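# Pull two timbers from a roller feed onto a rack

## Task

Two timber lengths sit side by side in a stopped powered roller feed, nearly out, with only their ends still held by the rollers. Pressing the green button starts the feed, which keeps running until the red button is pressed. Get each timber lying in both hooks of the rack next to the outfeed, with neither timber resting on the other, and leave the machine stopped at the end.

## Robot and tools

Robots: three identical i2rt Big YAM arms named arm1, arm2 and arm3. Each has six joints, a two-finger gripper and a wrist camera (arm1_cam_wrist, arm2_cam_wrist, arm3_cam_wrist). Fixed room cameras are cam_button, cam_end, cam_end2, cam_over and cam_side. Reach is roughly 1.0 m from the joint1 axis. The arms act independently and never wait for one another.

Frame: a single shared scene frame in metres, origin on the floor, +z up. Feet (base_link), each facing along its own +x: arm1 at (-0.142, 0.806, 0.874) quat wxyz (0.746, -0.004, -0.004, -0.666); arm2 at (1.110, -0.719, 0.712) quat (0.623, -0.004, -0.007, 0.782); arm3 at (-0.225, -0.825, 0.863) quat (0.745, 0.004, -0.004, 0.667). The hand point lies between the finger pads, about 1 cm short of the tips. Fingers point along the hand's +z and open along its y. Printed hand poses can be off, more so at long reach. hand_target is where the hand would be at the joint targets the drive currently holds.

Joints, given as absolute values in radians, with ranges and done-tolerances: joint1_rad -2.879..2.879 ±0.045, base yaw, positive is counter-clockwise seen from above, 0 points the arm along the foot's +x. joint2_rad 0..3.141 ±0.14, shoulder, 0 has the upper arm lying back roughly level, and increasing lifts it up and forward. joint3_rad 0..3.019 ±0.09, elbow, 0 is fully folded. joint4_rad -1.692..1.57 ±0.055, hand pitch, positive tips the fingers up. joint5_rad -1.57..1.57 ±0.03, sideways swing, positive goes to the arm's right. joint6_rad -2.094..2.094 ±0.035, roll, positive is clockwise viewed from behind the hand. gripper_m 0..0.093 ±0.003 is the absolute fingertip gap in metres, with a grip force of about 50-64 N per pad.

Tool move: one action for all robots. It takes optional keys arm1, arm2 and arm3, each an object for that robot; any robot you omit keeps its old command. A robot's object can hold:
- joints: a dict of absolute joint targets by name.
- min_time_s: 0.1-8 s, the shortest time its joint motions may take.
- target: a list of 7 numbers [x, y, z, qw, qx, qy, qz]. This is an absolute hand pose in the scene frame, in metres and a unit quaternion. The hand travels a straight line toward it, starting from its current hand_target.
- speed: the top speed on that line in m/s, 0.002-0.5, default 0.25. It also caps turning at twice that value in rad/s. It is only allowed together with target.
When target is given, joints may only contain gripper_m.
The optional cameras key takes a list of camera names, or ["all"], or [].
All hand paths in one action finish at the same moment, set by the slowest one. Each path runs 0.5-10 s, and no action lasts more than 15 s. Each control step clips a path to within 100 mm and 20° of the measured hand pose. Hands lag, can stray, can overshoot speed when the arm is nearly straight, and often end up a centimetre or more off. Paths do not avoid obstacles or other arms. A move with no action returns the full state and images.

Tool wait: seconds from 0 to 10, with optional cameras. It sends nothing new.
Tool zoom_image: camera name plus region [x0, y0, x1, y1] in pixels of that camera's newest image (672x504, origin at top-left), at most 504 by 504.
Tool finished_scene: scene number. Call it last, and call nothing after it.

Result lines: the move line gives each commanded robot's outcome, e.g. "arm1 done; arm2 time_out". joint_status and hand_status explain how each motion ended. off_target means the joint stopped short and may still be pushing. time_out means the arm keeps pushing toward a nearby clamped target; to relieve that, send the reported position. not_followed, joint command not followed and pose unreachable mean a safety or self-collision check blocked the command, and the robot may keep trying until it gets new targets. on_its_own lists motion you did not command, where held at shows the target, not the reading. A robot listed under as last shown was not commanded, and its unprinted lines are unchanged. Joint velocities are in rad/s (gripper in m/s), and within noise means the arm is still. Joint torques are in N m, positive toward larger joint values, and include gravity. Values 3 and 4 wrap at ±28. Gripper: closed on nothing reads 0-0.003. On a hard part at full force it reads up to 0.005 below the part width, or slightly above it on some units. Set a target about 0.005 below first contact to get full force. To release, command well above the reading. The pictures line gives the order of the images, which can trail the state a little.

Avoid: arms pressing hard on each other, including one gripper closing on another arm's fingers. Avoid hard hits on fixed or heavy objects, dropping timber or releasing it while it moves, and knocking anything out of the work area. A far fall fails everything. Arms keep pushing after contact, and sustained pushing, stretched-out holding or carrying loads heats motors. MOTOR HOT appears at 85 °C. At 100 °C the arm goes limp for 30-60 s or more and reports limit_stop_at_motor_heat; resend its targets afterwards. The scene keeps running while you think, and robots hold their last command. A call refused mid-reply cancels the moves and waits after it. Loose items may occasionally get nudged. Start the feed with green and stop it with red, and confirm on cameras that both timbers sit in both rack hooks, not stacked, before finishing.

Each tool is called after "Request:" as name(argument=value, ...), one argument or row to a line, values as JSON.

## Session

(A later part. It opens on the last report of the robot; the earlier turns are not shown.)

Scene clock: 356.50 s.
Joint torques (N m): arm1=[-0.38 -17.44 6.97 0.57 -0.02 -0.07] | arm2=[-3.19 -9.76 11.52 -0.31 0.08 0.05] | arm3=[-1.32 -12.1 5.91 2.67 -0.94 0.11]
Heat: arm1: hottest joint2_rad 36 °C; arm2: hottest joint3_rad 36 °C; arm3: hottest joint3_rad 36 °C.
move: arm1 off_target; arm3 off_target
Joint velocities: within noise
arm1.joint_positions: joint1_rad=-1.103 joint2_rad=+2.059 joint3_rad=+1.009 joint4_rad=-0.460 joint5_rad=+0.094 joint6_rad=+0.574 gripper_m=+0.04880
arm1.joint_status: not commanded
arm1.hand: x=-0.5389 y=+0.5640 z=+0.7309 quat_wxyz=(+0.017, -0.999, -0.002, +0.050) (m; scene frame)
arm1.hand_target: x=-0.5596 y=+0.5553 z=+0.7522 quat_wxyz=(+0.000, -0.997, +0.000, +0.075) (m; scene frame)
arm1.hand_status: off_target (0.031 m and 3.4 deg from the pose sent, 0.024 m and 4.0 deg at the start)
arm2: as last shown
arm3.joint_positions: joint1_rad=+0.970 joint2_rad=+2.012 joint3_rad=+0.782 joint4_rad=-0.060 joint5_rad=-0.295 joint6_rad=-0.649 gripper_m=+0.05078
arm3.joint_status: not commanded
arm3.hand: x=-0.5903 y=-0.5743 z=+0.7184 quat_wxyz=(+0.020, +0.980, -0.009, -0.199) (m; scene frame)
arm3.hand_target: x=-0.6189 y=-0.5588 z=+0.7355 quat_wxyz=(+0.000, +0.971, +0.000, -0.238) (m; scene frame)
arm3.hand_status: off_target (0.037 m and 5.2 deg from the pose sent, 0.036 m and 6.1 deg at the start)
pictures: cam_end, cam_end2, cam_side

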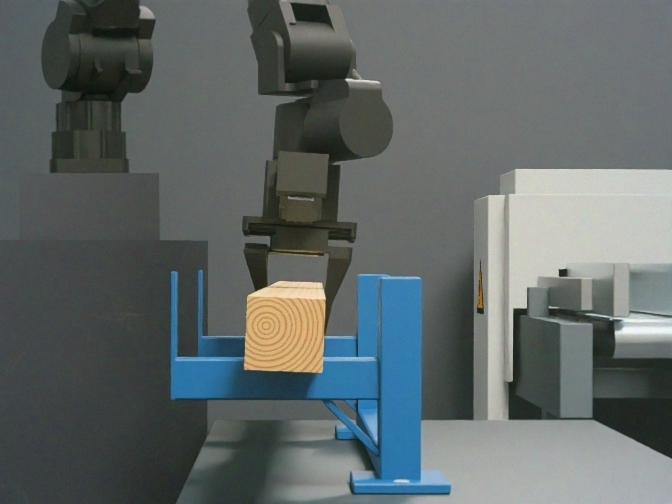

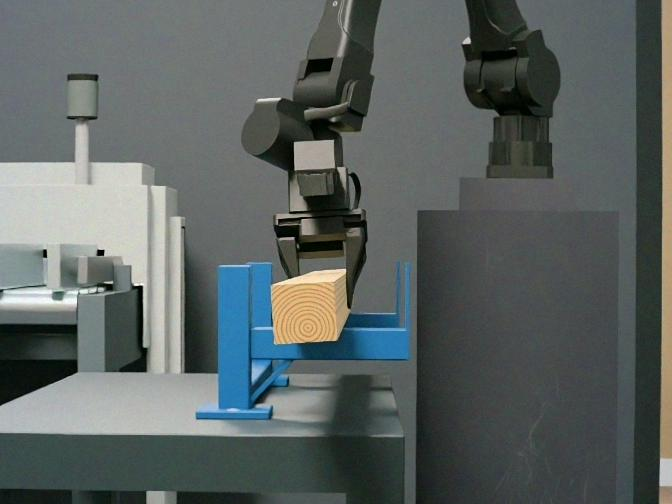

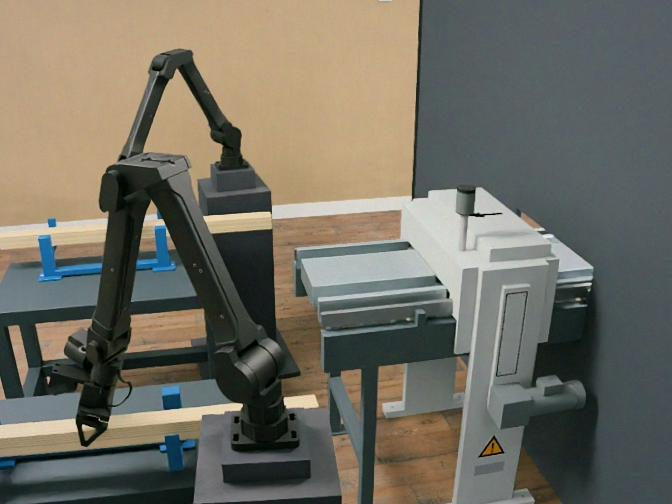

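Request:
move(
  arm1={"target":[-0.56,0.555,0.730,0,0.9972,0,-0.075],"speed":0.03},
  arm3={"target":[-0.62,-0.558,0.710,0,0.9713,0,-0.238],"speed":0.04},
  cameras=["cam_end","cam_end2","cam_side"],
)

Scene clock: 363.63 s.
Joint torques (N m): arm1=[-0.03 -13.92 7.21 1.76 0.09 -0.08] | arm2=[-3.19 -9.7 11.51 -0.31 0.07 0.05] | arm3=[-1.26 -8.35 6.54 2.5 -0.63 0.12]
Heat: arm1: hottest joint2_rad 34 °C; arm2: hottest joint3_rad 37 °C; arm3: hottest joint3_rad 35 °C.
move: arm1 off_target; arm3 off_target
Joint velocities: within noise
arm1.joint_positions: joint1_rad=-1.105 joint2_rad=+2.064 joint3_rad=+1.009 joint4_rad=-0.438 joint5_rad=+0.091 joint6_rad=+0.572 gripper_m=+0.04880
arm1.joint_status: not commanded
arm1.hand: x=-0.5424 y=+0.5620 z=+0.7290 quat_wxyz=(+0.011, -0.998, -0.001, +0.056) (m; scene frame)
arm1.hand_target: x=-0.5598 y=+0.5553 z=+0.7307 quat_wxyz=(+0.000, -0.997, +0.000, +0.075) (m; scene frame)
arm1.hand_status: off_target (0.019 m and 2.5 deg from the pose sent, 0.023 m and 3.4 deg at the start)
arm2: as last shown
arm3.joint_positions: joint1_rad=+0.970 joint2_rad=+2.030 joint3_rad=+0.782 joint4_rad=+0.009 joint5_rad=-0.303 joint6_rad=-0.649 gripper_m=+0.05078
arm3.joint_status: not commanded
arm3.hand: x=-0.5992 y=-0.5684 z=+0.7161 quat_wxyz=(+0.007, +0.975, -0.004, -0.220) (m; scene frame)
arm3.hand_target: x=-0.6189 y=-0.5587 z=+0.7110 quat_wxyz=(+0.000, +0.971, +0.000, -0.238) (m; scene frame)
arm3.hand_status: off_target (0.024 m and 2.3 deg from the pose sent, 0.035 m and 5.2 deg at the start)
pictures: cam_end, cam_end2, cam_side

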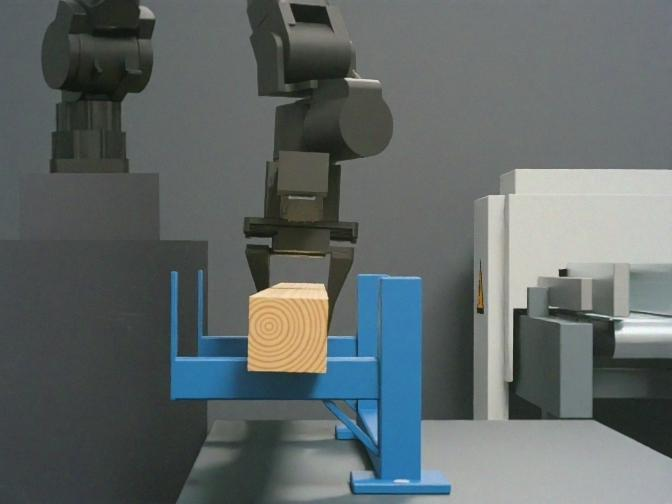

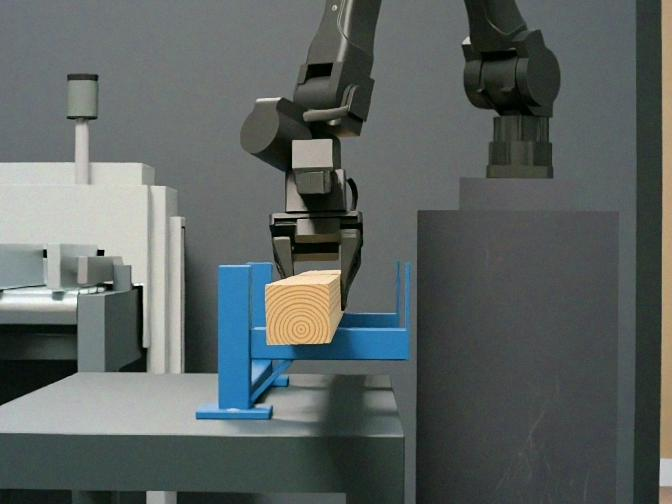

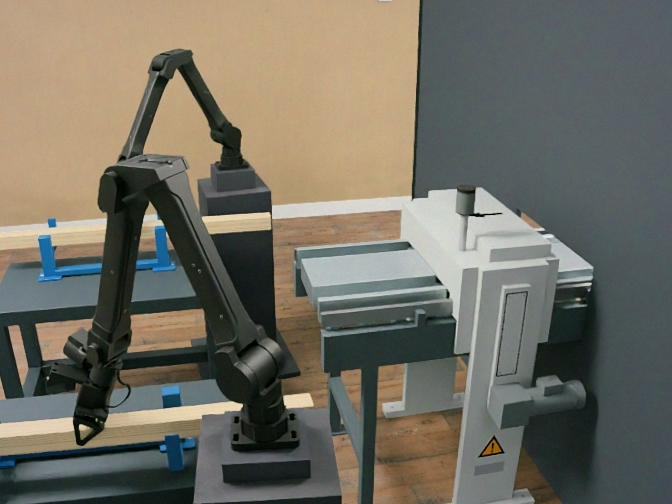

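Request:
move(
  arm1={"joints":{"gripper_m":0.08}},
  arm3={"joints":{"gripper_m":0.08}},
  cameras=["cam_end","cam_end2","cam_side"],
)

Scene clock: 378.20 s.
Joint torques (N m): arm1=[-0.26 -13.98 7.16 0.9 0.08 -0.06] | arm2=[-3.25 -9.7 11.52 -0.29 0.08 0.05] | arm3=[-1.14 -10.46 5 1.7 -0.41 0.12]
Heat: arm1: hottest joint2_rad 33 °C; arm2: hottest joint3_rad 37 °C; arm3: hottest joint3_rad 34 °C.
move: arm1 done; arm3 done
Joint velocities: within noise
arm1.joint_positions: joint1_rad=-1.105 joint2_rad=+2.065 joint3_rad=+1.010 joint4_rad=-0.420 joint5_rad=+0.091 joint6_rad=+0.572 gripper_m=+0.07985
arm1.joint_status: all done
arm1.hand: x=-0.5468 y=+0.5591 z=+0.7295 quat_wxyz=(+0.006, -0.998, -0.001, +0.064) (m; scene frame)
arm1.hand_target: x=-0.5598 y=+0.5553 z=+0.7307 quat_wxyz=(+0.000, -0.997, +0.000, +0.075) (m; scene frame)
arm1.hand_status: not commanded
arm2: as last shown
arm3.joint_positions: joint1_rad=+0.971 joint2_rad=+2.055 joint3_rad=+0.804 joint4_rad=+0.033 joint5_rad=-0.310 joint6_rad=-0.649 gripper_m=+0.07987
arm3.joint_status: all done
arm3.hand: x=-0.6085 y=-0.5619 z=+0.7122 quat_wxyz=(+0.003, +0.973, -0.002, -0.230) (m; scene frame)
arm3.hand_target: x=-0.6190 y=-0.5587 z=+0.7111 quat_wxyz=(+0.000, +0.971, +0.000, -0.238) (m; scene frame)
arm3.hand_status: not commanded
pictures: cam_end, cam_end2, cam_side

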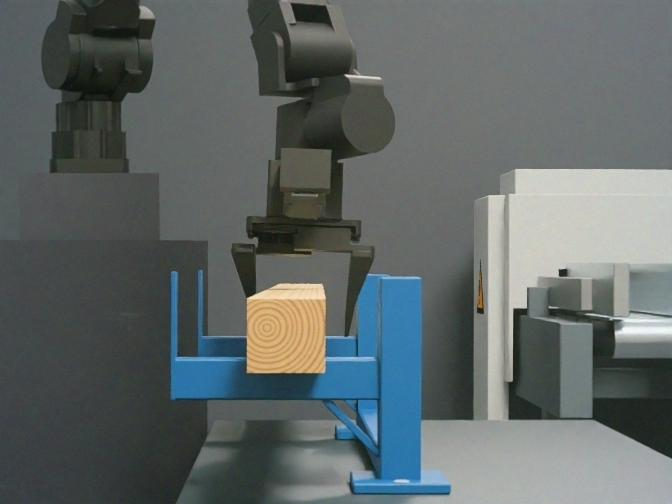

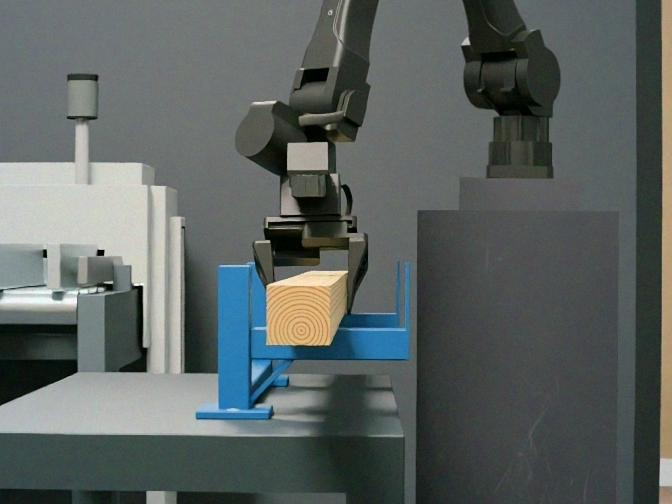

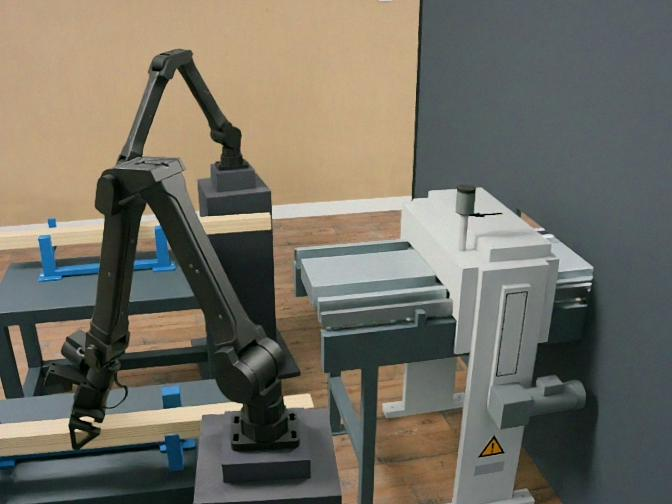

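Request:
move(
  arm1={"target":[-0.545,0.559,0.86,0,0.9972,0,-0.075],"speed":0.15},
  arm3={"target":[-0.575,-0.568,0.86,0,0.9713,0,-0.238],"speed":0.15},
  cameras=["cam_button","cam_end","cam_end2","cam_over","cam_side"],
)

Scene clock: 390.43 s.
Joint torques (N m): arm1=[0.91 -13.22 8.61 0.05 0.13 0.05] | arm2=[-3.19 -9.76 11.52 -0.29 0.07 0.05] | arm3=[-2.55 -9.17 6.02 0.77 -0.41 -0.04]
Heat: arm1: hottest joint2_rad 32 °C; arm2: hottest joint3_rad 37 °C; arm3: hottest joint3_rad 32 °C.
move: arm1 done; arm3 done
Joint velocities: within noise
arm1.joint_positions: joint1_rad=-1.105 joint2_rad=+1.770 joint3_rad=+1.010 joint4_rad=-0.695 joint5_rad=+0.091 joint6_rad=+0.573 gripper_m=+0.07994
arm1.joint_status: not commanded
arm1.hand: x=-0.5431 y=+0.5631 z=+0.8558 quat_wxyz=(+0.001, -0.997, +0.000, +0.073) (m; scene frame)
arm1.hand_target: x=-0.5450 y=+0.5591 z=+0.8600 quat_wxyz=(+0.000, -0.997, +0.000, +0.075) (m; scene frame)
arm1.hand_status: done (0.006 m and 0.3 deg from the pose sent, 0.131 m and 1.4 deg at the start)
arm2.joint_positions: joint1_rad=-0.056 joint2_rad=+1.356 joint3_rad=+1.087 joint4_rad=-1.352 joint5_rad=-0.016 joint6_rad=+0.167 gripper_m=+0.00051
arm2.joint_status: not commanded
arm2.hand: x=+1.0448 y=-0.3622 z=+0.8790 quat_wxyz=(+0.014, +0.707, -0.706, +0.019) (m; scene frame)
arm2.hand_target: x=+1.0462 y=-0.3460 z=+0.9000 quat_wxyz=(+0.000, +0.707, -0.707, +0.000) (m; scene frame)
arm2.hand_status: not commanded
arm3.joint_positions: joint1_rad=+0.927 joint2_rad=+1.599 joint3_rad=+0.739 joint4_rad=-0.348 joint5_rad=-0.332 joint6_rad=-0.691 gripper_m=+0.07996
arm3.joint_status: not commanded
arm3.hand: x=-0.5796 y=-0.5683 z=+0.8602 quat_wxyz=(-0.002, +0.971, +0.000, -0.240) (m; scene frame)
arm3.hand_target: x=-0.5750 y=-0.5682 z=+0.8599 quat_wxyz=(+0.000, +0.971, +0.000, -0.238) (m; scene frame)
arm3.hand_status: done (0.005 m and 0.4 deg from the pose sent, 0.152 m and 1.0 deg at the start)
pictures: cam_button, cam_end, cam_end2, cam_over, cam_side

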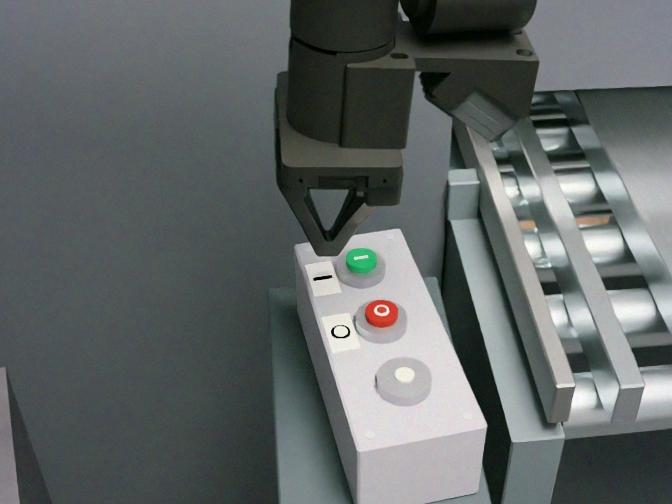

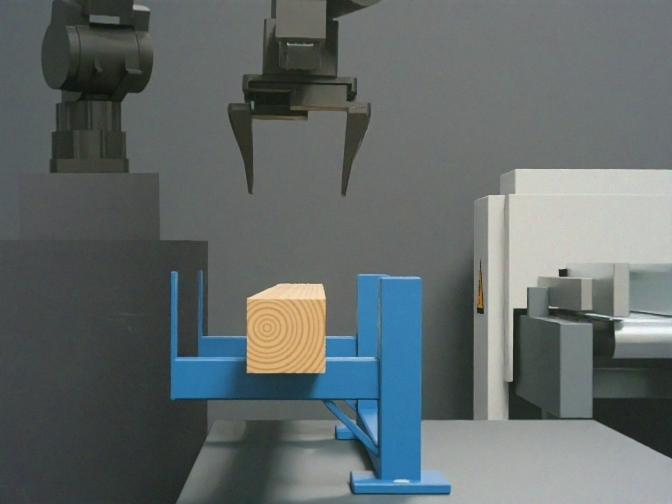

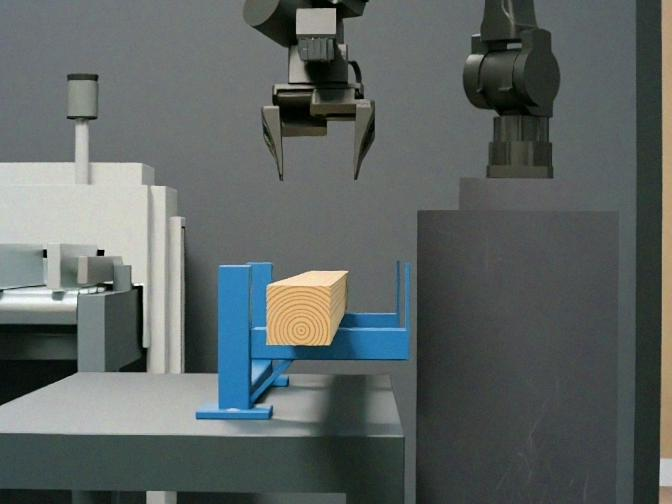

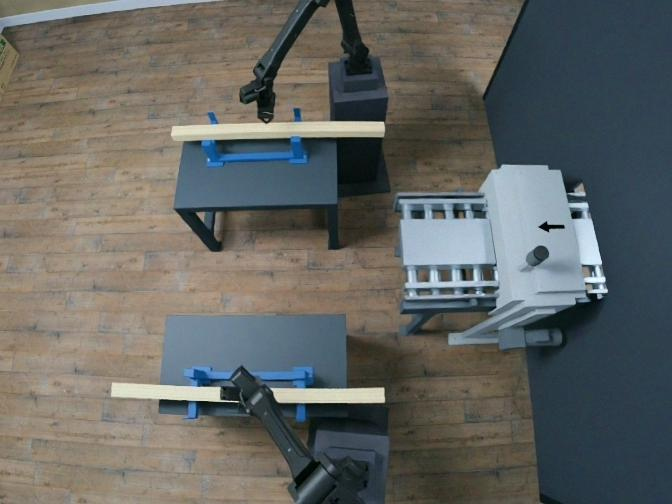

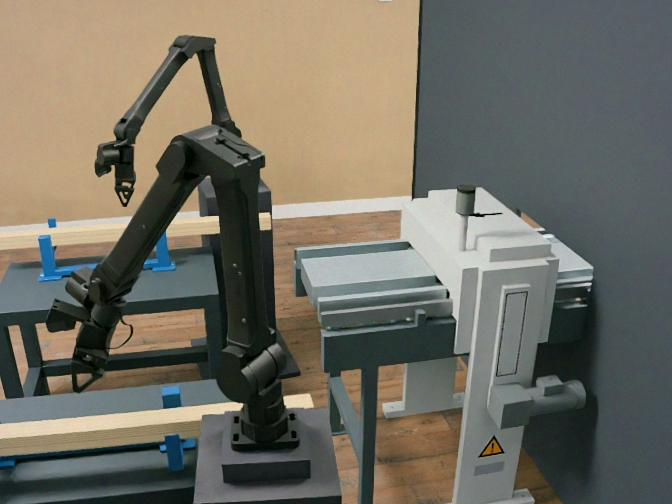

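Both timbers rest in their hooks and the machine is stopped.

Request:
finished_scene(
  scene=2,
)

The scene is finished: the task was done.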